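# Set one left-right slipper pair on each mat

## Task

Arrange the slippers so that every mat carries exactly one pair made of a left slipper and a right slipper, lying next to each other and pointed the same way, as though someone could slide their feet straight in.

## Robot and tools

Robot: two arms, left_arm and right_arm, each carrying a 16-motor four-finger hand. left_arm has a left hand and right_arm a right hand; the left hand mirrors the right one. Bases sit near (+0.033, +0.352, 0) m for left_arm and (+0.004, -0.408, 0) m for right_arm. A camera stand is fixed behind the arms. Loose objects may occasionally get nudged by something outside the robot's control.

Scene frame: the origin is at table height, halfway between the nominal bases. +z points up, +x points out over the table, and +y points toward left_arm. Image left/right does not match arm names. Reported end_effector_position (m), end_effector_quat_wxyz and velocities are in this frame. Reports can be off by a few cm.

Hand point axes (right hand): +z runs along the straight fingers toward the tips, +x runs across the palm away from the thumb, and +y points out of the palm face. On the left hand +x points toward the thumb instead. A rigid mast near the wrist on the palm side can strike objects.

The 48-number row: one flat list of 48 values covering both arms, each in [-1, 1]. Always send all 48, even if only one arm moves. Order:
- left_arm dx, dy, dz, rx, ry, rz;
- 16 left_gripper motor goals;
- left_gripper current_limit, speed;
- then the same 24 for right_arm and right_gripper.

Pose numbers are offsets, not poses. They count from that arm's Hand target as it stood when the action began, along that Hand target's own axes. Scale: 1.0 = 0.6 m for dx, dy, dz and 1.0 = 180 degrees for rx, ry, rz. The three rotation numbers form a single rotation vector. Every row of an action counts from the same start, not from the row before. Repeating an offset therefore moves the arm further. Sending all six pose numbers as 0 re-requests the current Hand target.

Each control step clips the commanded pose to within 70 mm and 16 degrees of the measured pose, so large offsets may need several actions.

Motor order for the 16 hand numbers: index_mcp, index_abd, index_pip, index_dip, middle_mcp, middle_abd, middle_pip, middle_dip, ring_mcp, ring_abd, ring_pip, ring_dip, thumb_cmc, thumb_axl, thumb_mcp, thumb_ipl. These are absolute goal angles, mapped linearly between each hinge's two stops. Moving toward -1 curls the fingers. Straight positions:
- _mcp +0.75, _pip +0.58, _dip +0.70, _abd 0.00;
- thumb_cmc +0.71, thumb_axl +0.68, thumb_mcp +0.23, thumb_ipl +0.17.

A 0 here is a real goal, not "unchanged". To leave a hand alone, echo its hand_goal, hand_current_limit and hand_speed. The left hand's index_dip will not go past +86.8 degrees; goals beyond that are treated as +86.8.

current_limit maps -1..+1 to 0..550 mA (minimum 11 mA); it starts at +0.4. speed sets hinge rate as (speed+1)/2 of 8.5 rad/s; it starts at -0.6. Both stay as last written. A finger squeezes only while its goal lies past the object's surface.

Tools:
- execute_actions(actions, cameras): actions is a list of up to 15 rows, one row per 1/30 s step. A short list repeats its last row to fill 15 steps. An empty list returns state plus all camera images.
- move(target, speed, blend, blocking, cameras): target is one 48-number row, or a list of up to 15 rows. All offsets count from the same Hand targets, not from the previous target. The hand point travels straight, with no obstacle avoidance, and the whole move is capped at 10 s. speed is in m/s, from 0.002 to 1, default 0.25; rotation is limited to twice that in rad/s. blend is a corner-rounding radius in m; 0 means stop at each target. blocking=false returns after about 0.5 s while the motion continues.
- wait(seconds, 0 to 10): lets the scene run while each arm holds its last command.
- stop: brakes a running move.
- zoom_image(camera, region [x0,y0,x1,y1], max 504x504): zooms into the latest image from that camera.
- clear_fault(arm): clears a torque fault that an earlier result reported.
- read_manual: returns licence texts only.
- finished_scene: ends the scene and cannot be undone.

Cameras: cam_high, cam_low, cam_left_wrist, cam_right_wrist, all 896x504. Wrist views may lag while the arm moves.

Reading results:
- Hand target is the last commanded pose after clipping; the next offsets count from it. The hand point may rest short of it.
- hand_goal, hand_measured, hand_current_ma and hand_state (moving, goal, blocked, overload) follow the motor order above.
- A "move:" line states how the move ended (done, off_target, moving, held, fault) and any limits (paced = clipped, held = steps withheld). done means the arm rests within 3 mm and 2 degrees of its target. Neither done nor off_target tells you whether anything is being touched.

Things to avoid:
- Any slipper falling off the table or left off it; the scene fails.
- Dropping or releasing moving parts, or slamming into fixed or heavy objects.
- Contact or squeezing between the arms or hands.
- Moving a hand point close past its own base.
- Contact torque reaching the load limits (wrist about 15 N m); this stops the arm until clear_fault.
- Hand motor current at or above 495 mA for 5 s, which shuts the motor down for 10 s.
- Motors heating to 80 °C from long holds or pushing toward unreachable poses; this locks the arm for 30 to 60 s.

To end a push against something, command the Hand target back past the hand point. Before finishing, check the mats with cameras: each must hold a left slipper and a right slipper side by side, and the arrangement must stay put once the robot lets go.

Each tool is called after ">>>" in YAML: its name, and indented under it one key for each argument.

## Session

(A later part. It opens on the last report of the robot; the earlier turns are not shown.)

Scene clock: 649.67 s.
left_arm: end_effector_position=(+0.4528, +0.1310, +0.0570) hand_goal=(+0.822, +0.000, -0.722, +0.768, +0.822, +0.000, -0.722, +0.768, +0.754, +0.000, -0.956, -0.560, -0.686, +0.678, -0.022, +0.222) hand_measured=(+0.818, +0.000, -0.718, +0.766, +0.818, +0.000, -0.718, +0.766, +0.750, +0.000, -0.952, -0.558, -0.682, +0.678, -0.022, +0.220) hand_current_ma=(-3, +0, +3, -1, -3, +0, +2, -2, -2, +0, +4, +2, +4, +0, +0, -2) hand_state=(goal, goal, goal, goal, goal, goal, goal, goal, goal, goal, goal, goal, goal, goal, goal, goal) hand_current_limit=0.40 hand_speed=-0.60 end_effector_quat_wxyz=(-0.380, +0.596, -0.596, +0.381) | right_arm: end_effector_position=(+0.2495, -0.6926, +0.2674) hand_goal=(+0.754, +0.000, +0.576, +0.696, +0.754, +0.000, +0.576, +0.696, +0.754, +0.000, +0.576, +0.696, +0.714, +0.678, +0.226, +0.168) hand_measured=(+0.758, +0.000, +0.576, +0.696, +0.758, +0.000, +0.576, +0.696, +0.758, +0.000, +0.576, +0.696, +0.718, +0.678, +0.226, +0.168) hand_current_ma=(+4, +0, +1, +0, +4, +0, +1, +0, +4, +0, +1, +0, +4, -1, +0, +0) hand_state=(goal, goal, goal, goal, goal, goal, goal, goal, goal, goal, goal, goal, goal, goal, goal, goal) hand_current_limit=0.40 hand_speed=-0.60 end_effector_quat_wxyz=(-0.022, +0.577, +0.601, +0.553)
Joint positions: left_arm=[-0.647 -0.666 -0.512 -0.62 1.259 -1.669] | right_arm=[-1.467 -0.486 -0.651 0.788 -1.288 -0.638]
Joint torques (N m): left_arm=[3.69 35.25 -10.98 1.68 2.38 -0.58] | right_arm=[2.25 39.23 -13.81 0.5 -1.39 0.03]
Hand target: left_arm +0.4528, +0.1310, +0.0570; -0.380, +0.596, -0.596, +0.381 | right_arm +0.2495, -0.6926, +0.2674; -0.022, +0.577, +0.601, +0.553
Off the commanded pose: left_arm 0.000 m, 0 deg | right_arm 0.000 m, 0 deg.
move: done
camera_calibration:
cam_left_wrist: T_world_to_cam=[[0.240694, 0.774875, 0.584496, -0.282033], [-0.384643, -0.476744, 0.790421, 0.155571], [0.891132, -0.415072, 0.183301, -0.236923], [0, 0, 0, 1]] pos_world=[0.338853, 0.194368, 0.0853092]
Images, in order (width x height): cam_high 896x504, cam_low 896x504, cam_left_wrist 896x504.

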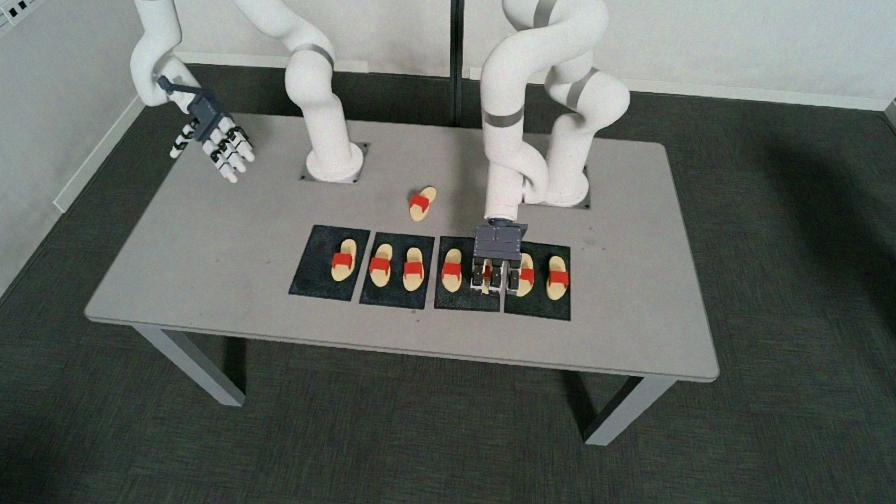

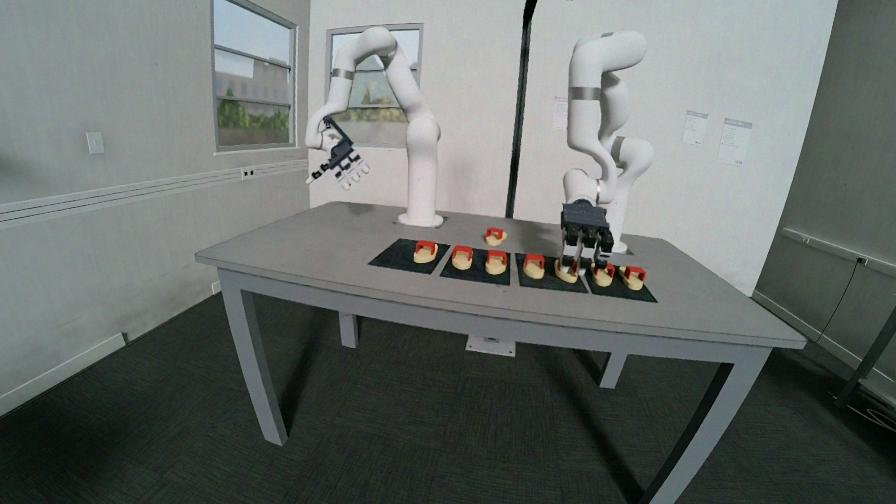

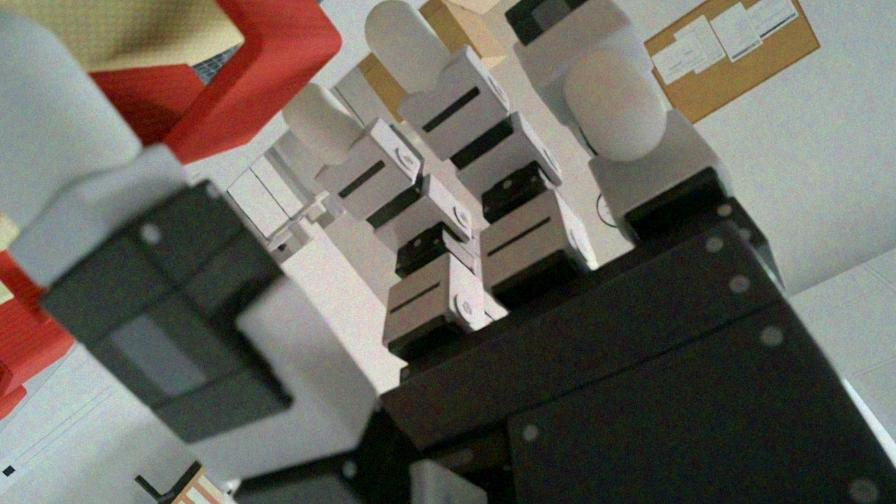

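>>> move:
  target: [0,0,0,0,0,0,0.45,0,-0.723,0.768,0.45,0,-0.723,0.768,0.753,0,-0.956,-0.56,-0.686,0.677,-0.36,0.222,0.2,-0.9,0,0,0,0,0,0,0.754,0,0.576,0.696,0.754,0,0.576,0.696,0.754,0,0.576,0.696,0.714,0.678,0.226,0.168,0.4,-0.6]
  cameras: ["cam_left_wrist","cam_high","cam_low"]

>>> zoom_image:
  camera: "cam_low"
  region: [520, 200, 640, 300]

>>> zoom_image:
  camera: "cam_high"
  region: [440, 205, 560, 305]

Scene clock: 679.33 s.
left_arm: end_effector_position=(+0.4529, +0.1310, +0.0570) hand_goal=(+0.450, +0.000, -0.722, +0.768, +0.450, +0.000, -0.722, +0.768, +0.754, +0.000, -0.956, -0.560, -0.686, +0.678, -0.360, +0.222) hand_measured=(+0.532, +0.000, -0.710, +0.772, +0.528, +0.000, -0.710, +0.774, +0.750, +0.000, -0.952, -0.558, -0.682, +0.678, -0.236, +0.238) hand_current_ma=(+237, +0, +14, +2, +223, +0, +14, +4, -2, +0, +4, +2, +2, +0, +330, +31) hand_state=(blocked, goal, goal, goal, blocked, goal, goal, goal, goal, goal, goal, goal, goal, goal, blocked, goal) hand_current_limit=0.20 hand_speed=-0.90 end_effector_quat_wxyz=(-0.380, +0.596, -0.596, +0.381) | right_arm: end_effector_position=(+0.2495, -0.6926, +0.2674) hand_goal=(+0.754, +0.000, +0.576, +0.696, +0.754, +0.000, +0.576, +0.696, +0.754, +0.000, +0.576, +0.696, +0.714, +0.678, +0.226, +0.168) hand_measured=(+0.758, +0.000, +0.576, +0.696, +0.758, +0.000, +0.576, +0.696, +0.758, +0.000, +0.576, +0.696, +0.718, +0.678, +0.226, +0.168) hand_current_ma=(+4, +0, +1, +0, +4, +0, +1, +0, +4, +0, +1, +0, +4, -1, +0, +0) hand_state=(goal, goal, goal, goal, goal, goal, goal, goal, goal, goal, goal, goal, goal, goal, goal, goal) hand_current_limit=0.40 hand_speed=-0.60 end_effector_quat_wxyz=(-0.022, +0.577, +0.601, +0.553)
Joint positions: left_arm=[-0.647 -0.666 -0.513 -0.62 1.259 -1.669] | right_arm=[-1.467 -0.486 -0.651 0.788 -1.288 -0.638]
Joint torques (N m): left_arm=[4.66 34.56 -5.98 2.93 0.21 -0.14] | right_arm=[1.93 39.49 -14.31 0.1 -1.41 0.05]
Hand target: left_arm +0.4528, +0.1310, +0.0570; -0.380, +0.596, -0.596, +0.381 | right_arm +0.2495, -0.6926, +0.2674; -0.022, +0.577, +0.601, +0.553
Off the commanded pose: left_arm 0.000 m, 0 deg | right_arm 0.000 m, 0 deg.
move: done
camera_calibration:
cam_left_wrist: T_world_to_cam=[[0.240448, 0.774921, 0.584536, -0.281964], [-0.384872, -0.476729, 0.790318, 0.155653], [0.8911, -0.415002, 0.183616, -0.236952], [0, 0, 0, 1]] pos_world=[0.338852, 0.194368, 0.0853108]
Images, in order (width x height): cam_high 896x504, cam_low 896x504, cam_left_wrist 896x504.

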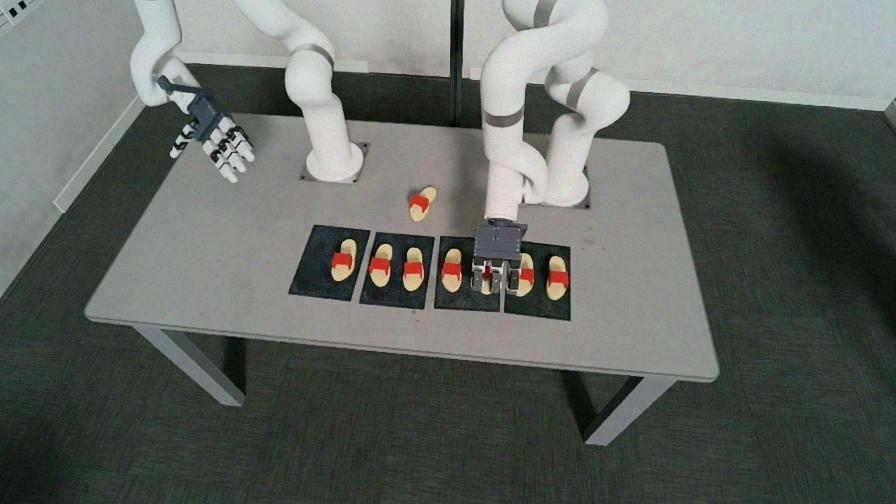

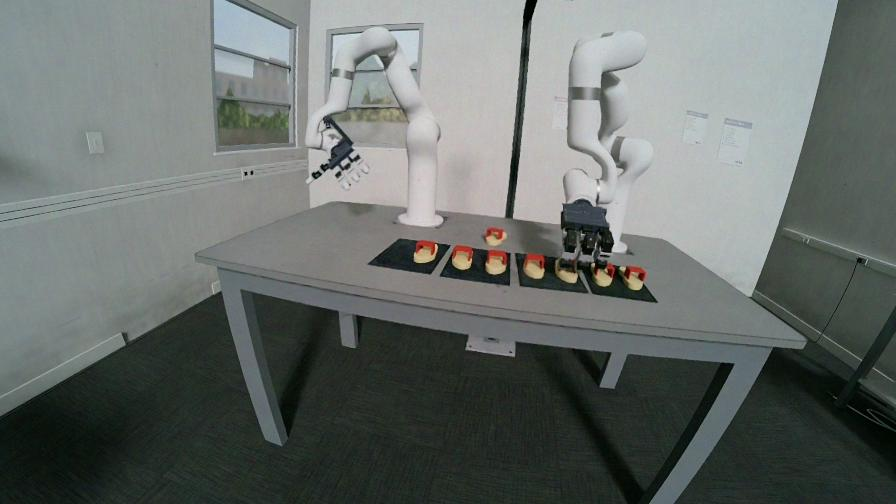

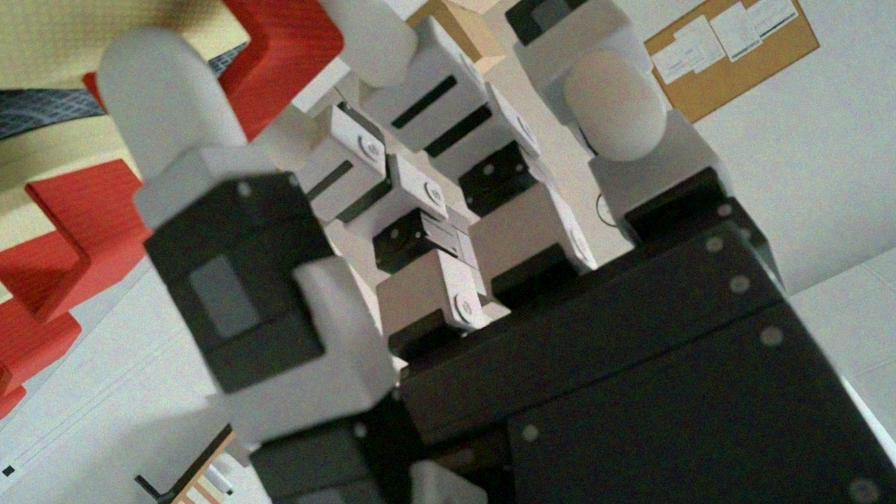

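Scaled by 4.200.

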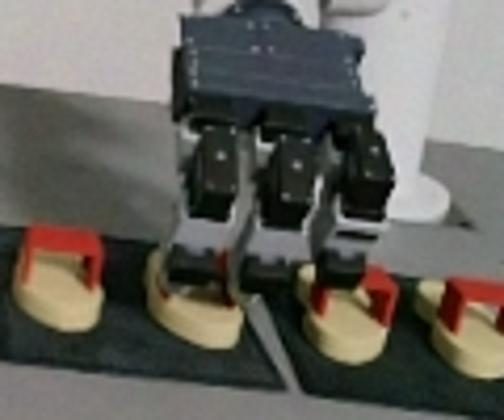

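Scaled by 4.200.

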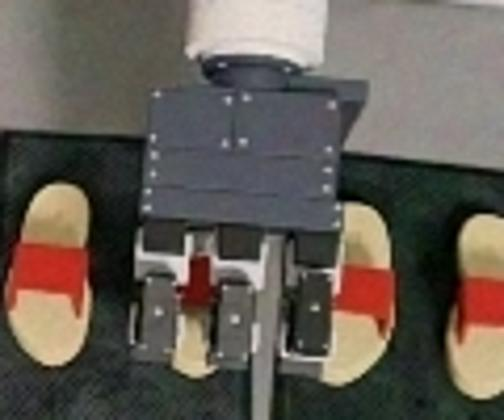

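>>> move:
  target: [0,-0.0453,-0.0211,0,0,0,0.45,0,-0.723,0.768,0.45,0,-0.723,0.768,0.753,0,-0.956,-0.56,-0.686,0.677,-0.36,0.222,0.2,-0.9,0,0,0,0,0,0,0.754,0,0.576,0.696,0.754,0,0.576,0.696,0.754,0,0.576,0.696,0.714,0.678,0.226,0.168,0.4,-0.6]
  speed: 0.06
  cameras: ["cam_left_wrist","cam_high","cam_low"]

>>> zoom_image:
  camera: "cam_low"
  region: [520, 200, 640, 300]

>>> zoom_image:
  camera: "cam_high"
  region: [440, 205, 560, 305]

Scene clock: 692.27 s.
left_arm: end_effector_position=(+0.4528, +0.1310, +0.0869) hand_goal=(+0.450, +0.000, -0.722, +0.768, +0.450, +0.000, -0.722, +0.768, +0.754, +0.000, -0.956, -0.560, -0.686, +0.678, -0.360, +0.222) hand_measured=(+0.512, +0.000, -0.696, +0.780, +0.512, +0.000, -0.698, +0.782, +0.750, +0.000, -0.952, -0.558, -0.684, +0.678, -0.236, +0.246) hand_current_ma=(+154, +0, +43, +15, +156, +0, +37, +18, -2, +0, +4, +2, +2, +0, +330, +59) hand_state=(blocked, goal, blocked, goal, blocked, goal, blocked, goal, goal, goal, goal, goal, goal, goal, blocked, blocked) hand_current_limit=0.20 hand_speed=-0.90 end_effector_quat_wxyz=(-0.380, +0.596, -0.596, +0.381) | right_arm: end_effector_position=(+0.2495, -0.6926, +0.2674) hand_goal=(+0.754, +0.000, +0.576, +0.696, +0.754, +0.000, +0.576, +0.696, +0.754, +0.000, +0.576, +0.696, +0.714, +0.678, +0.226, +0.168) hand_measured=(+0.758, +0.000, +0.576, +0.696, +0.758, +0.000, +0.576, +0.696, +0.758, +0.000, +0.576, +0.696, +0.718, +0.678, +0.226, +0.168) hand_current_ma=(+4, +0, +1, +0, +4, +0, +1, +0, +4, +0, +1, +0, +4, -1, +0, +0) hand_state=(goal, goal, goal, goal, goal, goal, goal, goal, goal, goal, goal, goal, goal, goal, goal, goal) hand_current_limit=0.40 hand_speed=-0.60 end_effector_quat_wxyz=(-0.022, +0.577, +0.601, +0.553)
Joint positions: left_arm=[-0.647 -0.565 -0.485 -0.635 1.2 -1.624] | right_arm=[-1.467 -0.486 -0.651 0.788 -1.288 -0.638]
Joint torques (N m): left_arm=[-0.38 43.53 -7.79 -2.89 0.68 0.33] | right_arm=[-0.2 39.77 -14.39 0.56 -1.44 -0.04]
Hand target: left_arm +0.4528, +0.1310, +0.0870; -0.380, +0.596, -0.596, +0.381 | right_arm +0.2495, -0.6926, +0.2674; -0.022, +0.577, +0.601, +0.553
Off the commanded pose: left_arm 0.000 m, 0 deg | right_arm 0.000 m, 0 deg.
move: done
camera_calibration:
cam_left_wrist: T_world_to_cam=[[0.240594, 0.774871, 0.584542, -0.299457], [-0.384619, -0.476822, 0.790385, 0.13191], [0.891169, -0.414988, 0.18331, -0.242345], [0, 0, 0, 1]] pos_world=[0.338753, 0.194368, 0.115209]
Images, in order (width x height): cam_high 896x504, cam_low 896x504, cam_left_wrist 896x504.

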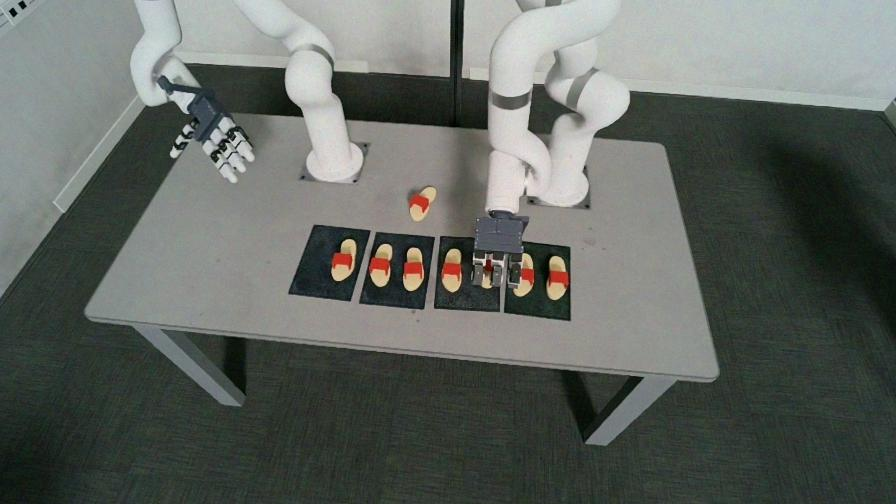

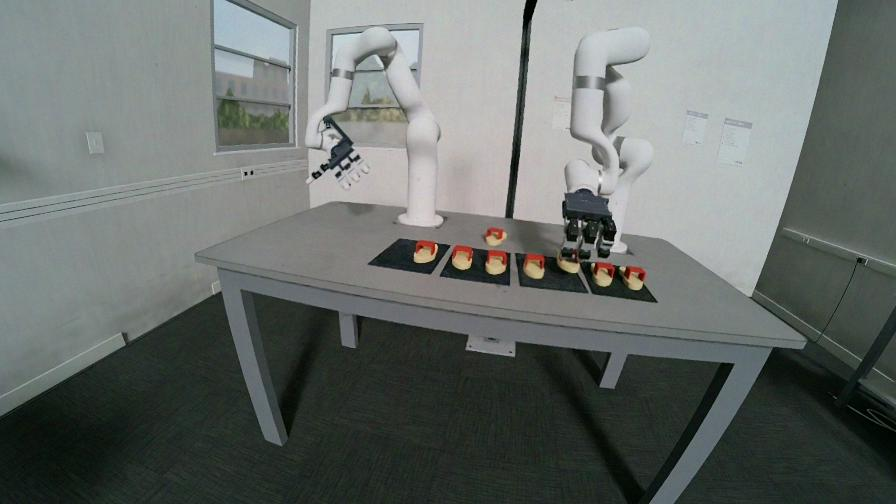

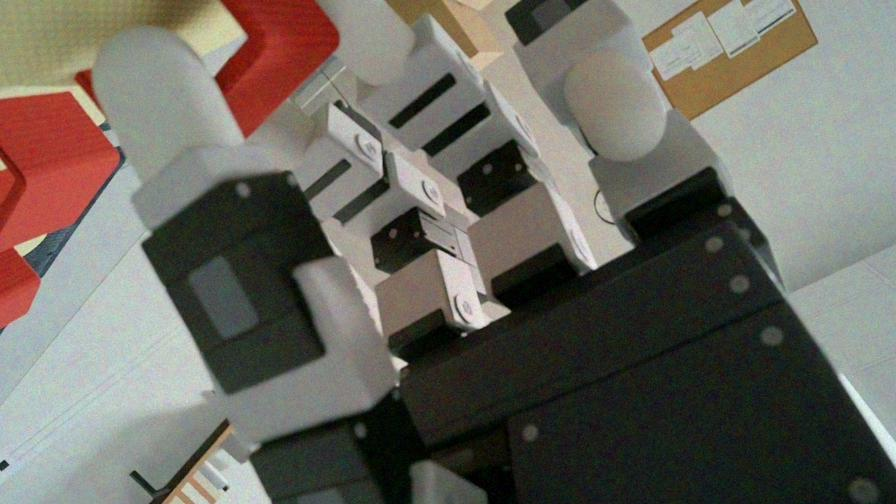

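Scaled by 4.200.

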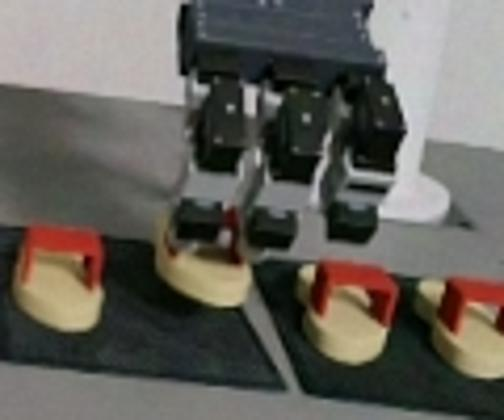

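Scaled by 4.200.

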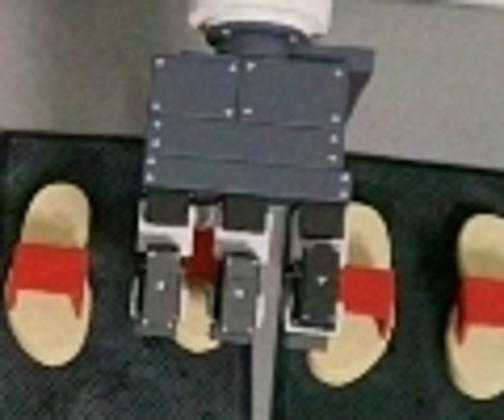

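>>> move:
  target:
    - [0,-0.0952,-0.0444,0,0,0,0.45,0,-0.723,0.768,0.45,0,-0.723,0.768,0.753,0,-0.956,-0.56,-0.686,0.677,-0.36,0.222,0.2,-0.9,0,0,0,0,0,0,0.754,0,0.576,0.696,0.754,0,0.576,0.696,0.754,0,0.576,0.696,0.714,0.678,0.226,0.168,0.4,-0.6]
    - [0.8183,-0.0952,-0.0444,0,0,0,0.45,0,-0.723,0.768,0.45,0,-0.723,0.768,0.753,0,-0.956,-0.56,-0.686,0.677,-0.36,0.222,0.2,-0.9,0,0,0,0,0,0,0.754,0,0.576,0.696,0.754,0,0.576,0.696,0.754,0,0.576,0.696,0.714,0.678,0.226,0.168,0.4,-0.6]
    - [0.8183,0.0227,0.0106,0,0,0,0.45,0,-0.723,0.768,0.45,0,-0.723,0.768,0.753,0,-0.956,-0.56,-0.686,0.677,-0.36,0.222,0.2,-0.9,0,0,0,0,0,0,0.754,0,0.576,0.696,0.754,0,0.576,0.696,0.754,0,0.576,0.696,0.714,0.678,0.226,0.168,0.4,-0.6]
  speed: [0.12,0.2,0.12]
  blend: [0.02,0.02,0]
  cameras: ["cam_high","cam_low","cam_left_wrist"]

>>> zoom_image:
  camera: "cam_low"
  region: [360, 190, 480, 290]

>>> zoom_image:
  camera: "cam_high"
  region: [270, 205, 390, 305]

Scene clock: 741.03 s.
left_arm: end_effector_position=(+0.4525, -0.3600, +0.0721) hand_goal=(+0.450, +0.000, -0.722, +0.768, +0.450, +0.000, -0.722, +0.768, +0.754, +0.000, -0.956, -0.560, -0.686, +0.678, -0.360, +0.222) hand_measured=(+0.510, +0.000, -0.694, +0.780, +0.512, +0.000, -0.698, +0.782, +0.750, +0.000, -0.952, -0.558, -0.684, +0.678, -0.236, +0.248) hand_current_ma=(+152, +0, +44, +15, +155, +0, +38, +18, -3, +0, +4, +2, +1, +0, +330, +60) hand_state=(blocked, goal, blocked, goal, blocked, goal, blocked, goal, goal, goal, goal, goal, goal, goal, blocked, blocked) hand_current_limit=0.20 hand_speed=-0.90 end_effector_quat_wxyz=(-0.380, +0.596, -0.596, +0.381) | right_arm: end_effector_position=(+0.2495, -0.6926, +0.2674) hand_goal=(+0.754, +0.000, +0.576, +0.696, +0.754, +0.000, +0.576, +0.696, +0.754, +0.000, +0.576, +0.696, +0.714, +0.678, +0.226, +0.168) hand_measured=(+0.758, +0.000, +0.576, +0.696, +0.758, +0.000, +0.576, +0.696, +0.758, +0.000, +0.576, +0.696, +0.718, +0.678, +0.226, +0.168) hand_current_ma=(+4, +0, +1, +0, +4, +0, +1, +0, +4, +0, +1, +0, +4, -1, +0, +0) hand_state=(goal, goal, goal, goal, goal, goal, goal, goal, goal, goal, goal, goal, goal, goal, goal, goal) hand_current_limit=0.40 hand_speed=-0.60 end_effector_quat_wxyz=(-0.022, +0.577, +0.601, +0.553)
Joint positions: left_arm=[-1.204 -1.212 -1.833 -1.556 1.016 -0.874] | right_arm=[-1.467 -0.486 -0.651 0.788 -1.288 -0.638]
Joint torques (N m): left_arm=[4.3 67.27 -24.93 3.82 2.03 -0.44] | right_arm=[0.75 39.82 -14.56 -0.11 -1.6 0.07]
Hand target: left_arm +0.4525, -0.3600, +0.0721; -0.380, +0.596, -0.596, +0.381 | right_arm +0.2495, -0.6926, +0.2674; -0.022, +0.577, +0.601, +0.553
Off the commanded pose: left_arm 0.000 m, 0 deg | right_arm 0.000 m, 0 deg.
move: done
camera_calibration:
cam_left_wrist: T_world_to_cam=[[0.240694, 0.774875, 0.584496, 0.0897007], [-0.384643, -0.476744, 0.790421, -0.0905996], [0.891132, -0.415072, 0.183301, -0.443135], [0, 0, 0, 1]] pos_world=[0.338453, -0.296632, 0.100409]
Images, in order (width x height): cam_high 896x504, cam_low 896x504, cam_left_wrist 896x504.

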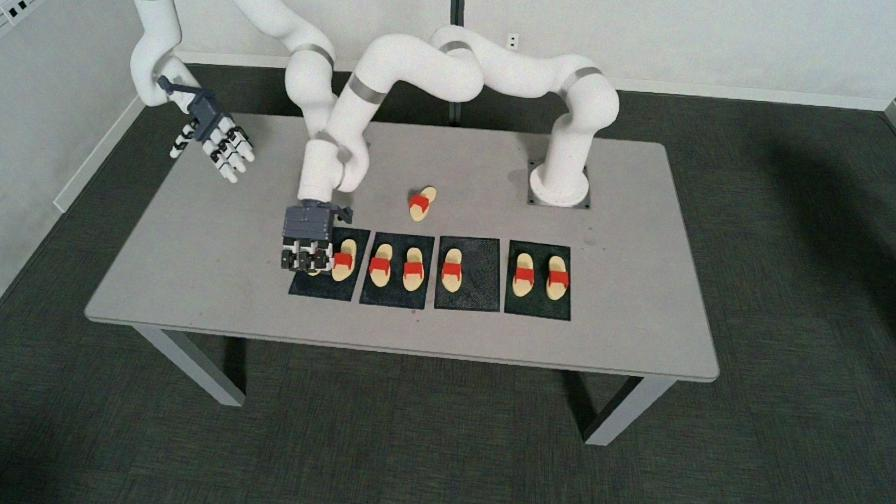

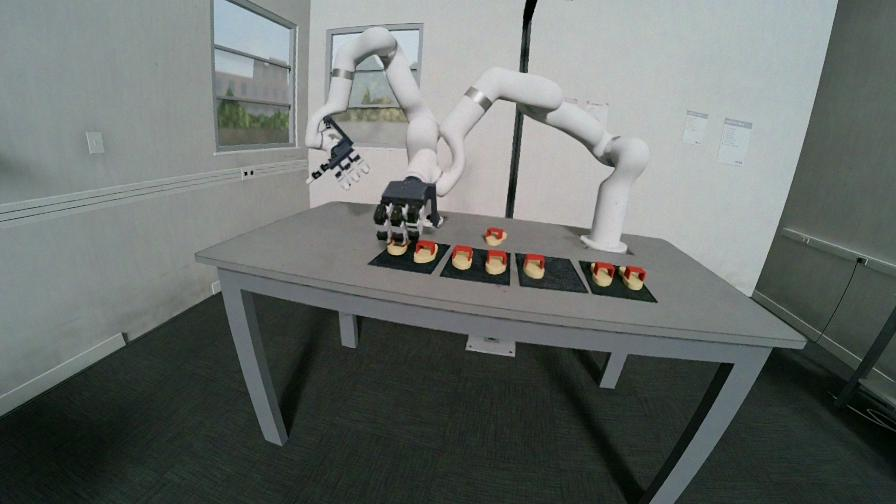

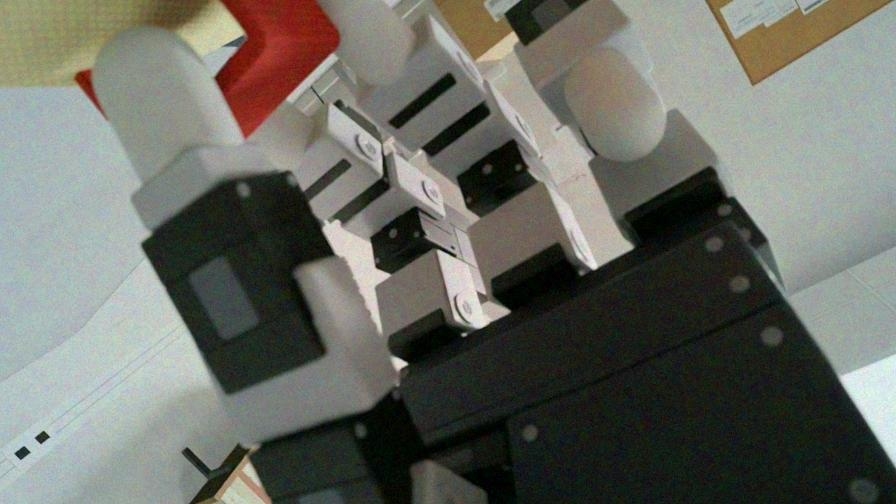

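Scaled by 4.200.

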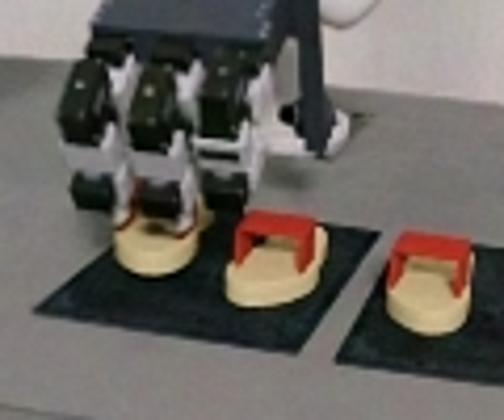

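Scaled by 4.200.

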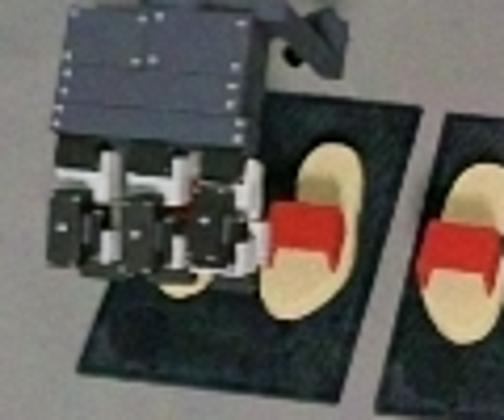

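>>> move:
  target:
    - [0,0.0216,0.0101,0,0,0,0.45,0,-0.723,0.768,0.45,0,-0.723,0.768,0.753,0,-0.956,-0.56,-0.686,0.677,-0.36,0.222,0.2,-0.9,0,0,0,0,0,0,0.754,0,0.576,0.696,0.754,0,0.576,0.696,0.754,0,0.576,0.696,0.714,0.678,0.226,0.168,0.4,-0.6]
  speed: 0.04
  cameras: ["cam_low"]

>>> zoom_image:
  camera: "cam_low"
  region: [360, 190, 480, 290]

Scene clock: 758.87 s.
left_arm: end_effector_position=(+0.4526, -0.3600, +0.0580) hand_goal=(+0.450, +0.000, -0.722, +0.768, +0.450, +0.000, -0.722, +0.768, +0.754, +0.000, -0.956, -0.560, -0.686, +0.678, -0.360, +0.222) hand_measured=(+0.504, +0.000, -0.704, +0.774, +0.506, +0.000, -0.704, +0.776, +0.750, +0.000, -0.952, -0.558, -0.686, +0.678, -0.236, +0.256) hand_current_ma=(+131, +0, +25, +5, +133, +0, +23, +7, -3, +0, +4, +2, +0, +0, +330, +96) hand_state=(blocked, goal, goal, goal, blocked, goal, goal, goal, goal, goal, goal, goal, goal, goal, blocked, blocked) hand_current_limit=0.20 hand_speed=-0.90 end_effector_quat_wxyz=(-0.380, +0.596, -0.596, +0.381) | right_arm: end_effector_position=(+0.2495, -0.6926, +0.2674) hand_goal=(+0.754, +0.000, +0.576, +0.696, +0.754, +0.000, +0.576, +0.696, +0.754, +0.000, +0.576, +0.696, +0.714, +0.678, +0.226, +0.168) hand_measured=(+0.758, +0.000, +0.576, +0.696, +0.758, +0.000, +0.576, +0.696, +0.758, +0.000, +0.576, +0.696, +0.718, +0.678, +0.226, +0.168) hand_current_ma=(+4, +0, +1, +0, +4, +0, +1, +0, +4, +0, +1, +0, +4, -1, +0, +0) hand_state=(goal, goal, goal, goal, goal, goal, goal, goal, goal, goal, goal, goal, goal, goal, goal, goal) hand_current_limit=0.40 hand_speed=-0.60 end_effector_quat_wxyz=(-0.022, +0.577, +0.601, +0.553)
Joint positions: left_arm=[-1.204 -1.238 -1.846 -1.548 1.016 -0.89] | right_arm=[-1.467 -0.486 -0.651 0.788 -1.288 -0.638]
Joint torques (N m): left_arm=[3.24 51.91 -17.9 2.56 -0.68 -0.32] | right_arm=[0.92 38.11 -14.47 0.23 -1.4 0.19]
Hand target: left_arm +0.4525, -0.3600, +0.0577; -0.380, +0.596, -0.596, +0.381 | right_arm +0.2495, -0.6926, +0.2674; -0.022, +0.577, +0.601, +0.553
Off the commanded pose: left_arm 0.000 m, 0 deg | right_arm 0.000 m, 0 deg.
move: done
Images, in order (width x height): cam_low 896x504.

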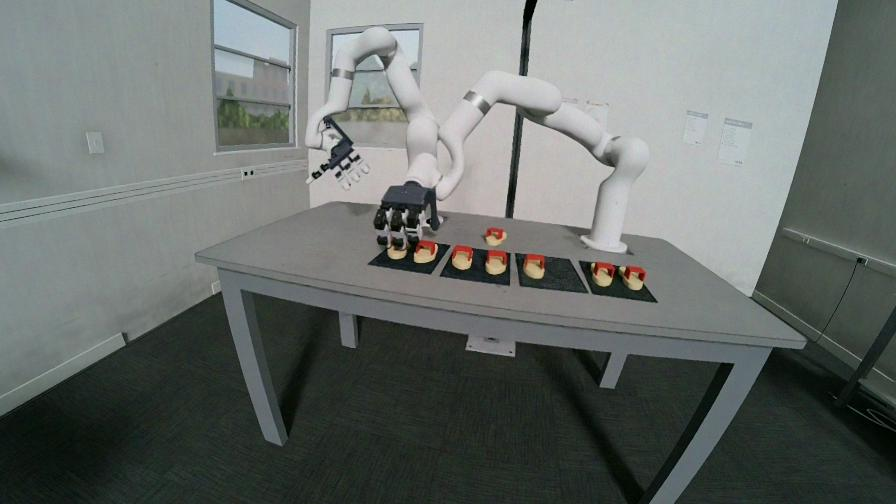

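Scaled by 4.200.

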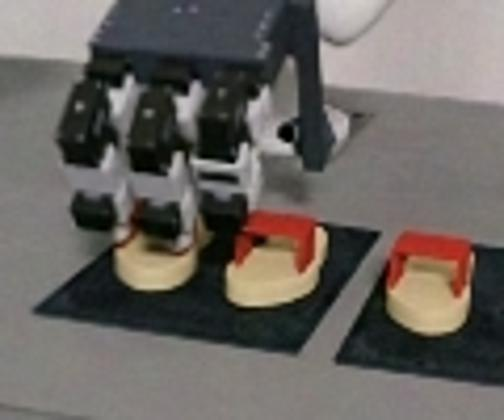

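>>> move:
  target:
    - [0,0,0,0,0,0,0.78,0,-0.723,0.768,0.78,0,-0.723,0.768,0.753,0,-0.956,-0.56,-0.686,0.677,-0.022,0.222,0.2,-0.88,0,0,0,0,0,0,0.754,0,0.576,0.696,0.754,0,0.576,0.696,0.754,0,0.576,0.696,0.714,0.678,0.226,0.168,0.4,-0.6]
    - [0,-0.139,-0.0648,0,0,0,0.822,0,-0.723,0.768,0.822,0,-0.723,0.768,0.753,0,-0.956,-0.56,-0.686,0.677,-0.022,0.222,0.2,-0.88,0,0,0,0,0,0,0.754,0,0.576,0.696,0.754,0,0.576,0.696,0.754,0,0.576,0.696,0.714,0.678,0.226,0.168,0.4,-0.6]
  speed: 0.12
  cameras: ["cam_low","cam_high"]

>>> zoom_image:
  camera: "cam_low"
  region: [360, 190, 480, 290]

>>> zoom_image:
  camera: "cam_high"
  region: [270, 205, 390, 305]

Scene clock: 772.20 s.
left_arm: end_effector_position=(+0.4524, -0.3600, +0.1498) hand_goal=(+0.822, +0.000, -0.722, +0.768, +0.822, +0.000, -0.722, +0.768, +0.754, +0.000, -0.956, -0.560, -0.686, +0.678, -0.022, +0.222) hand_measured=(+0.808, +0.000, -0.718, +0.770, +0.806, +0.000, -0.718, +0.772, +0.750, +0.000, -0.952, -0.558, -0.686, +0.678, -0.024, +0.224) hand_current_ma=(-20, +0, +3, +2, -21, +0, +2, +2, -3, +0, +4, +2, +0, +0, -3, +2) hand_state=(goal, goal, goal, goal, goal, goal, goal, goal, goal, goal, goal, goal, goal, goal, goal, goal) hand_current_limit=0.20 hand_speed=-0.88 end_effector_quat_wxyz=(-0.380, +0.596, -0.596, +0.381) | right_arm: end_effector_position=(+0.2495, -0.6926, +0.2674) hand_goal=(+0.754, +0.000, +0.576, +0.696, +0.754, +0.000, +0.576, +0.696, +0.754, +0.000, +0.576, +0.696, +0.714, +0.678, +0.226, +0.168) hand_measured=(+0.758, +0.000, +0.576, +0.696, +0.758, +0.000, +0.576, +0.696, +0.758, +0.000, +0.576, +0.696, +0.718, +0.678, +0.226, +0.168) hand_current_ma=(+4, +0, +1, +0, +4, +0, +1, +0, +4, +0, +1, +0, +4, -1, +0, +0) hand_state=(goal, goal, goal, goal, goal, goal, goal, goal, goal, goal, goal, goal, goal, goal, goal, goal) hand_current_limit=0.40 hand_speed=-0.60 end_effector_quat_wxyz=(-0.022, +0.577, +0.601, +0.553)
Joint positions: left_arm=[-1.204 -1.083 -1.789 -1.608 1.017 -0.775] | right_arm=[-1.467 -0.486 -0.651 0.788 -1.288 -0.638]
Joint torques (N m): left_arm=[-3.89 75.99 -20.93 -1.24 2.04 0.36] | right_arm=[1.28 38.36 -14.07 -0.09 -1.52 0.1]
Hand target: left_arm +0.4524, -0.3600, +0.1498; -0.380, +0.596, -0.596, +0.381 | right_arm +0.2495, -0.6926, +0.2674; -0.022, +0.577, +0.601, +0.553
Off the commanded pose: left_arm 0.000 m, 0 deg | right_arm 0.000 m, 0 deg.
move: done
Images, in order (width x height): cam_high 896x504, cam_low 896x504.

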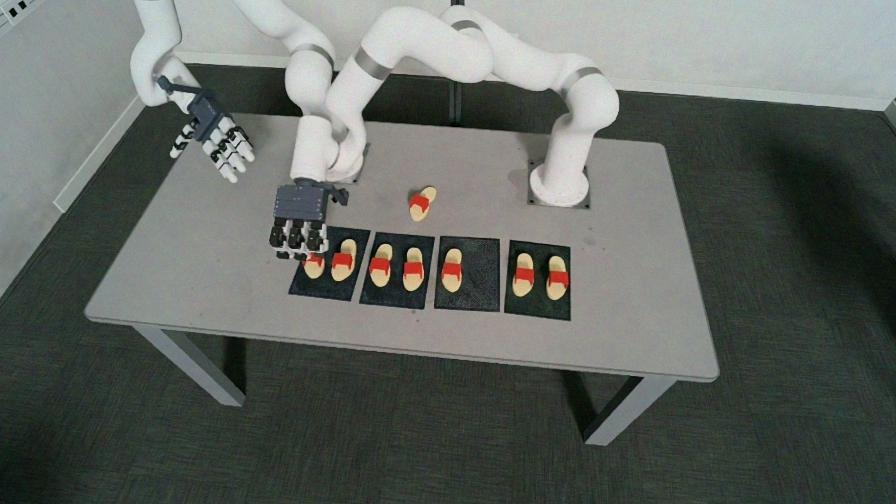

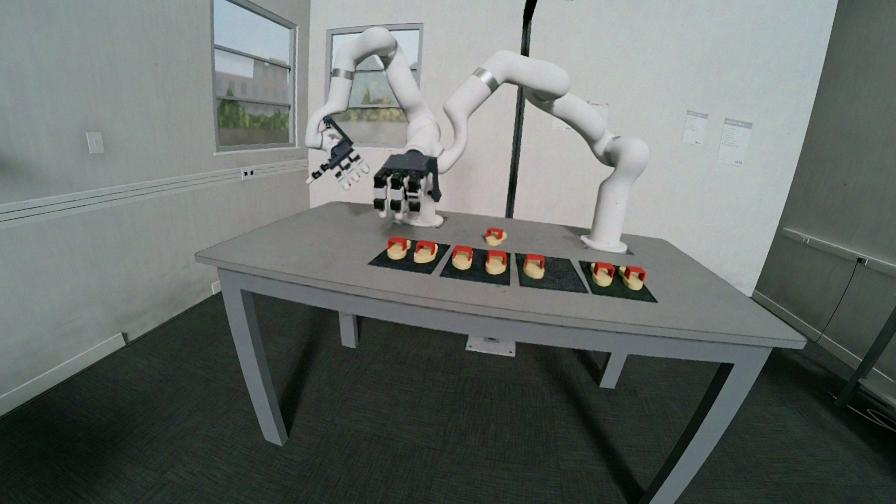

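Scaled by 4.200.

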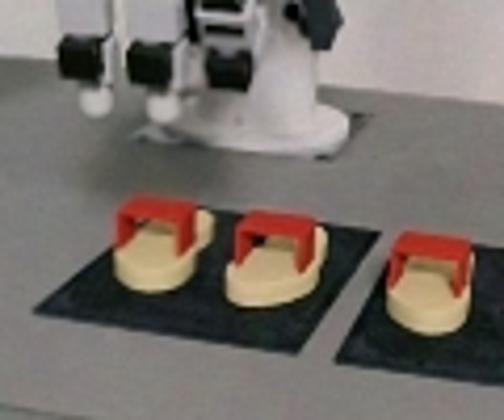

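Scaled by 4.200.

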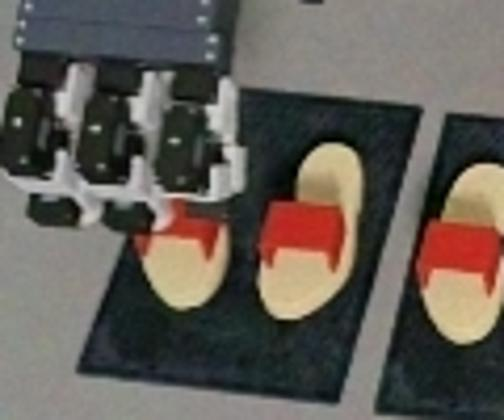

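>>> move:
  target:
    - [-0.9917,0.0014,-0.003,0,0,0,0.822,0,-0.723,0.768,0.822,0,-0.723,0.768,0.753,0,-0.956,-0.56,-0.686,0.677,-0.022,0.222,0.2,-0.88,0,0,0,0,0,0,0.754,0,0.576,0.696,0.754,0,0.576,0.696,0.754,0,0.576,0.696,0.714,0.678,0.226,0.168,0.4,-0.6]
    - [-0.9917,0.1416,0.0623,0,0,0,0.822,0,-0.723,0.768,0.822,0,-0.723,0.768,0.753,0,-0.956,-0.56,-0.686,0.677,-0.022,0.222,0.2,-0.88,0,0,0,0,0,0,0.754,0,0.576,0.696,0.754,0,0.576,0.696,0.754,0,0.576,0.696,0.714,0.678,0.226,0.168,0.4,-0.6]
  speed: [0.3,0.12]
  blend: [0.03,0]
  cameras: ["cam_low","cam_high","cam_left_wrist"]

>>> zoom_image:
  camera: "cam_low"
  region: [560, 210, 680, 310]

>>> zoom_image:
  camera: "cam_high"
  region: [480, 205, 600, 305]

>>> zoom_image:
  camera: "cam_high"
  region: [280, 210, 380, 310]

Scene clock: 808.70 s.
left_arm: end_effector_position=(+0.4509, +0.2350, +0.0569) hand_goal=(+0.822, +0.000, -0.722, +0.768, +0.822, +0.000, -0.722, +0.768, +0.754, +0.000, -0.956, -0.560, -0.686, +0.678, -0.022, +0.222) hand_measured=(+0.808, +0.000, -0.718, +0.770, +0.808, +0.000, -0.718, +0.772, +0.750, +0.000, -0.952, -0.558, -0.686, +0.678, -0.024, +0.224) hand_current_ma=(-18, +0, +2, +2, -19, +0, +2, +2, -3, +0, +4, +2, +0, +0, -2, +2) hand_state=(goal, goal, goal, goal, goal, goal, goal, goal, goal, goal, goal, goal, goal, goal, goal, goal) hand_current_limit=0.20 hand_speed=-0.88 end_effector_quat_wxyz=(-0.380, +0.596, -0.596, +0.381) | right_arm: end_effector_position=(+0.2495, -0.6926, +0.2674) hand_goal=(+0.754, +0.000, +0.576, +0.696, +0.754, +0.000, +0.576, +0.696, +0.754, +0.000, +0.576, +0.696, +0.714, +0.678, +0.226, +0.168) hand_measured=(+0.758, +0.000, +0.576, +0.696, +0.758, +0.000, +0.576, +0.696, +0.758, +0.000, +0.576, +0.696, +0.718, +0.678, +0.226, +0.168) hand_current_ma=(+4, +0, +1, +0, +4, +0, +1, +0, +4, +0, +1, +0, +4, -1, +0, +0) hand_state=(goal, goal, goal, goal, goal, goal, goal, goal, goal, goal, goal, goal, goal, goal, goal, goal) hand_current_limit=0.40 hand_speed=-0.60 end_effector_quat_wxyz=(-0.022, +0.577, +0.601, +0.553)
Joint positions: left_arm=[-0.343 -0.641 -0.387 -0.325 1.375 -1.659] | right_arm=[-1.467 -0.486 -0.651 0.788 -1.288 -0.638]
Joint torques (N m): left_arm=[5.63 31.75 -9.97 1.95 2.32 -0.39] | right_arm=[0.59 38.1 -14.48 0.35 -1.4 0.14]
Hand target: left_arm +0.4509, +0.2350, +0.0568; -0.380, +0.596, -0.596, +0.381 | right_arm +0.2495, -0.6926, +0.2674; -0.022, +0.577, +0.601, +0.553
Off the commanded pose: left_arm 0.000 m, 0 deg | right_arm 0.000 m, 0 deg.
move: done
camera_calibration:
cam_left_wrist: T_world_to_cam=[[0.240694, 0.774875, 0.584496, -0.362104], [-0.384643, -0.476744, 0.790421, 0.2045], [0.891132, -0.415072, 0.183301, -0.192044], [0, 0, 0, 1]] pos_world=[0.336953, 0.298368, 0.0852092]
Images, in order (width x height): cam_high 896x504, cam_low 896x504, cam_left_wrist 896x504.

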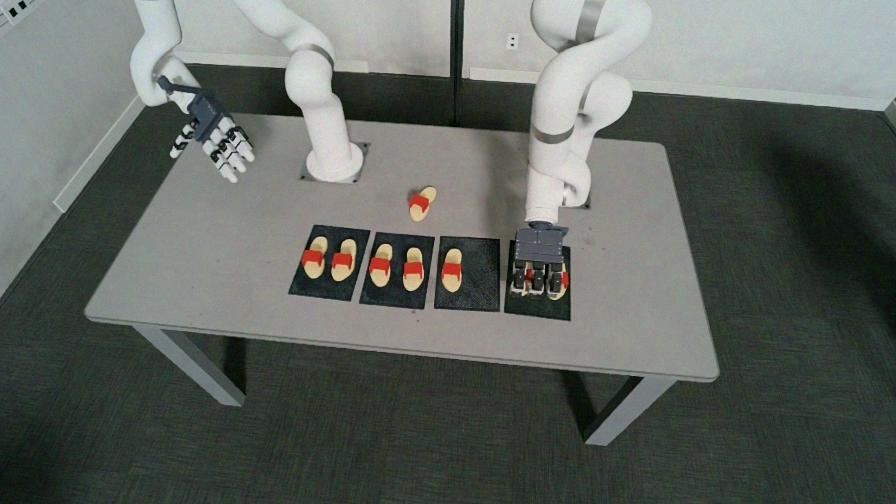

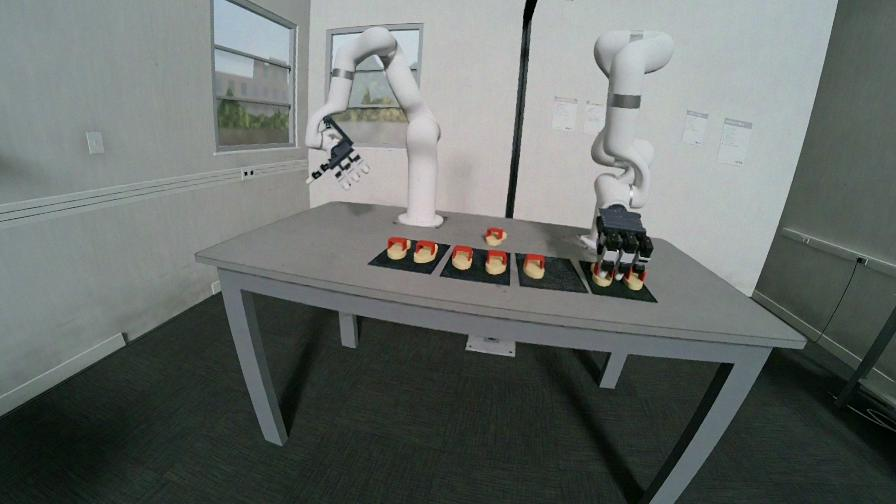

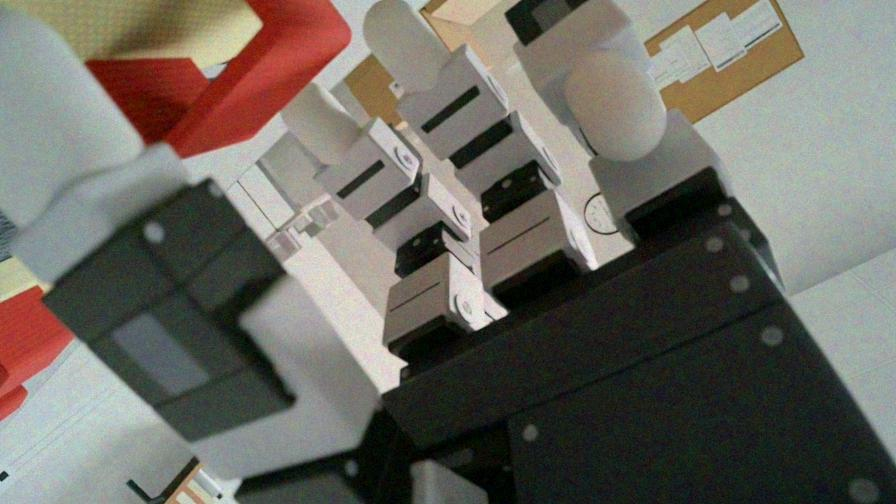

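Scaled by 4.200.

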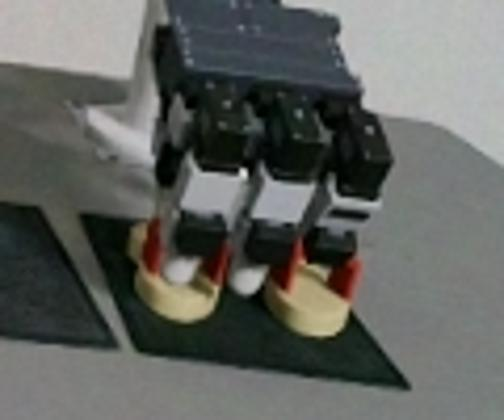

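Scaled by 4.200.

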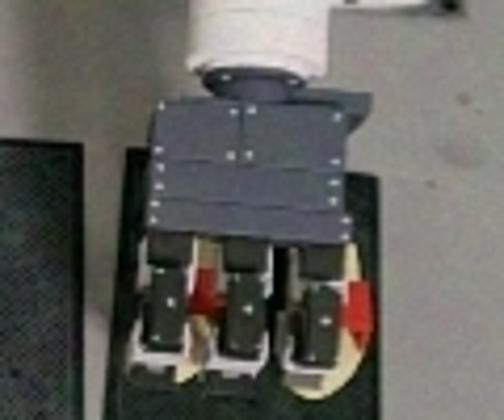

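Scaled by 5.040.

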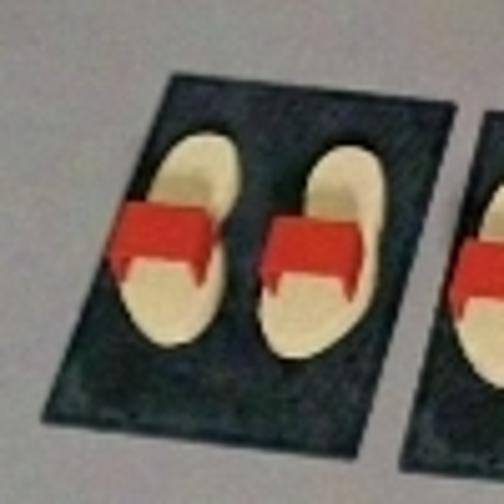

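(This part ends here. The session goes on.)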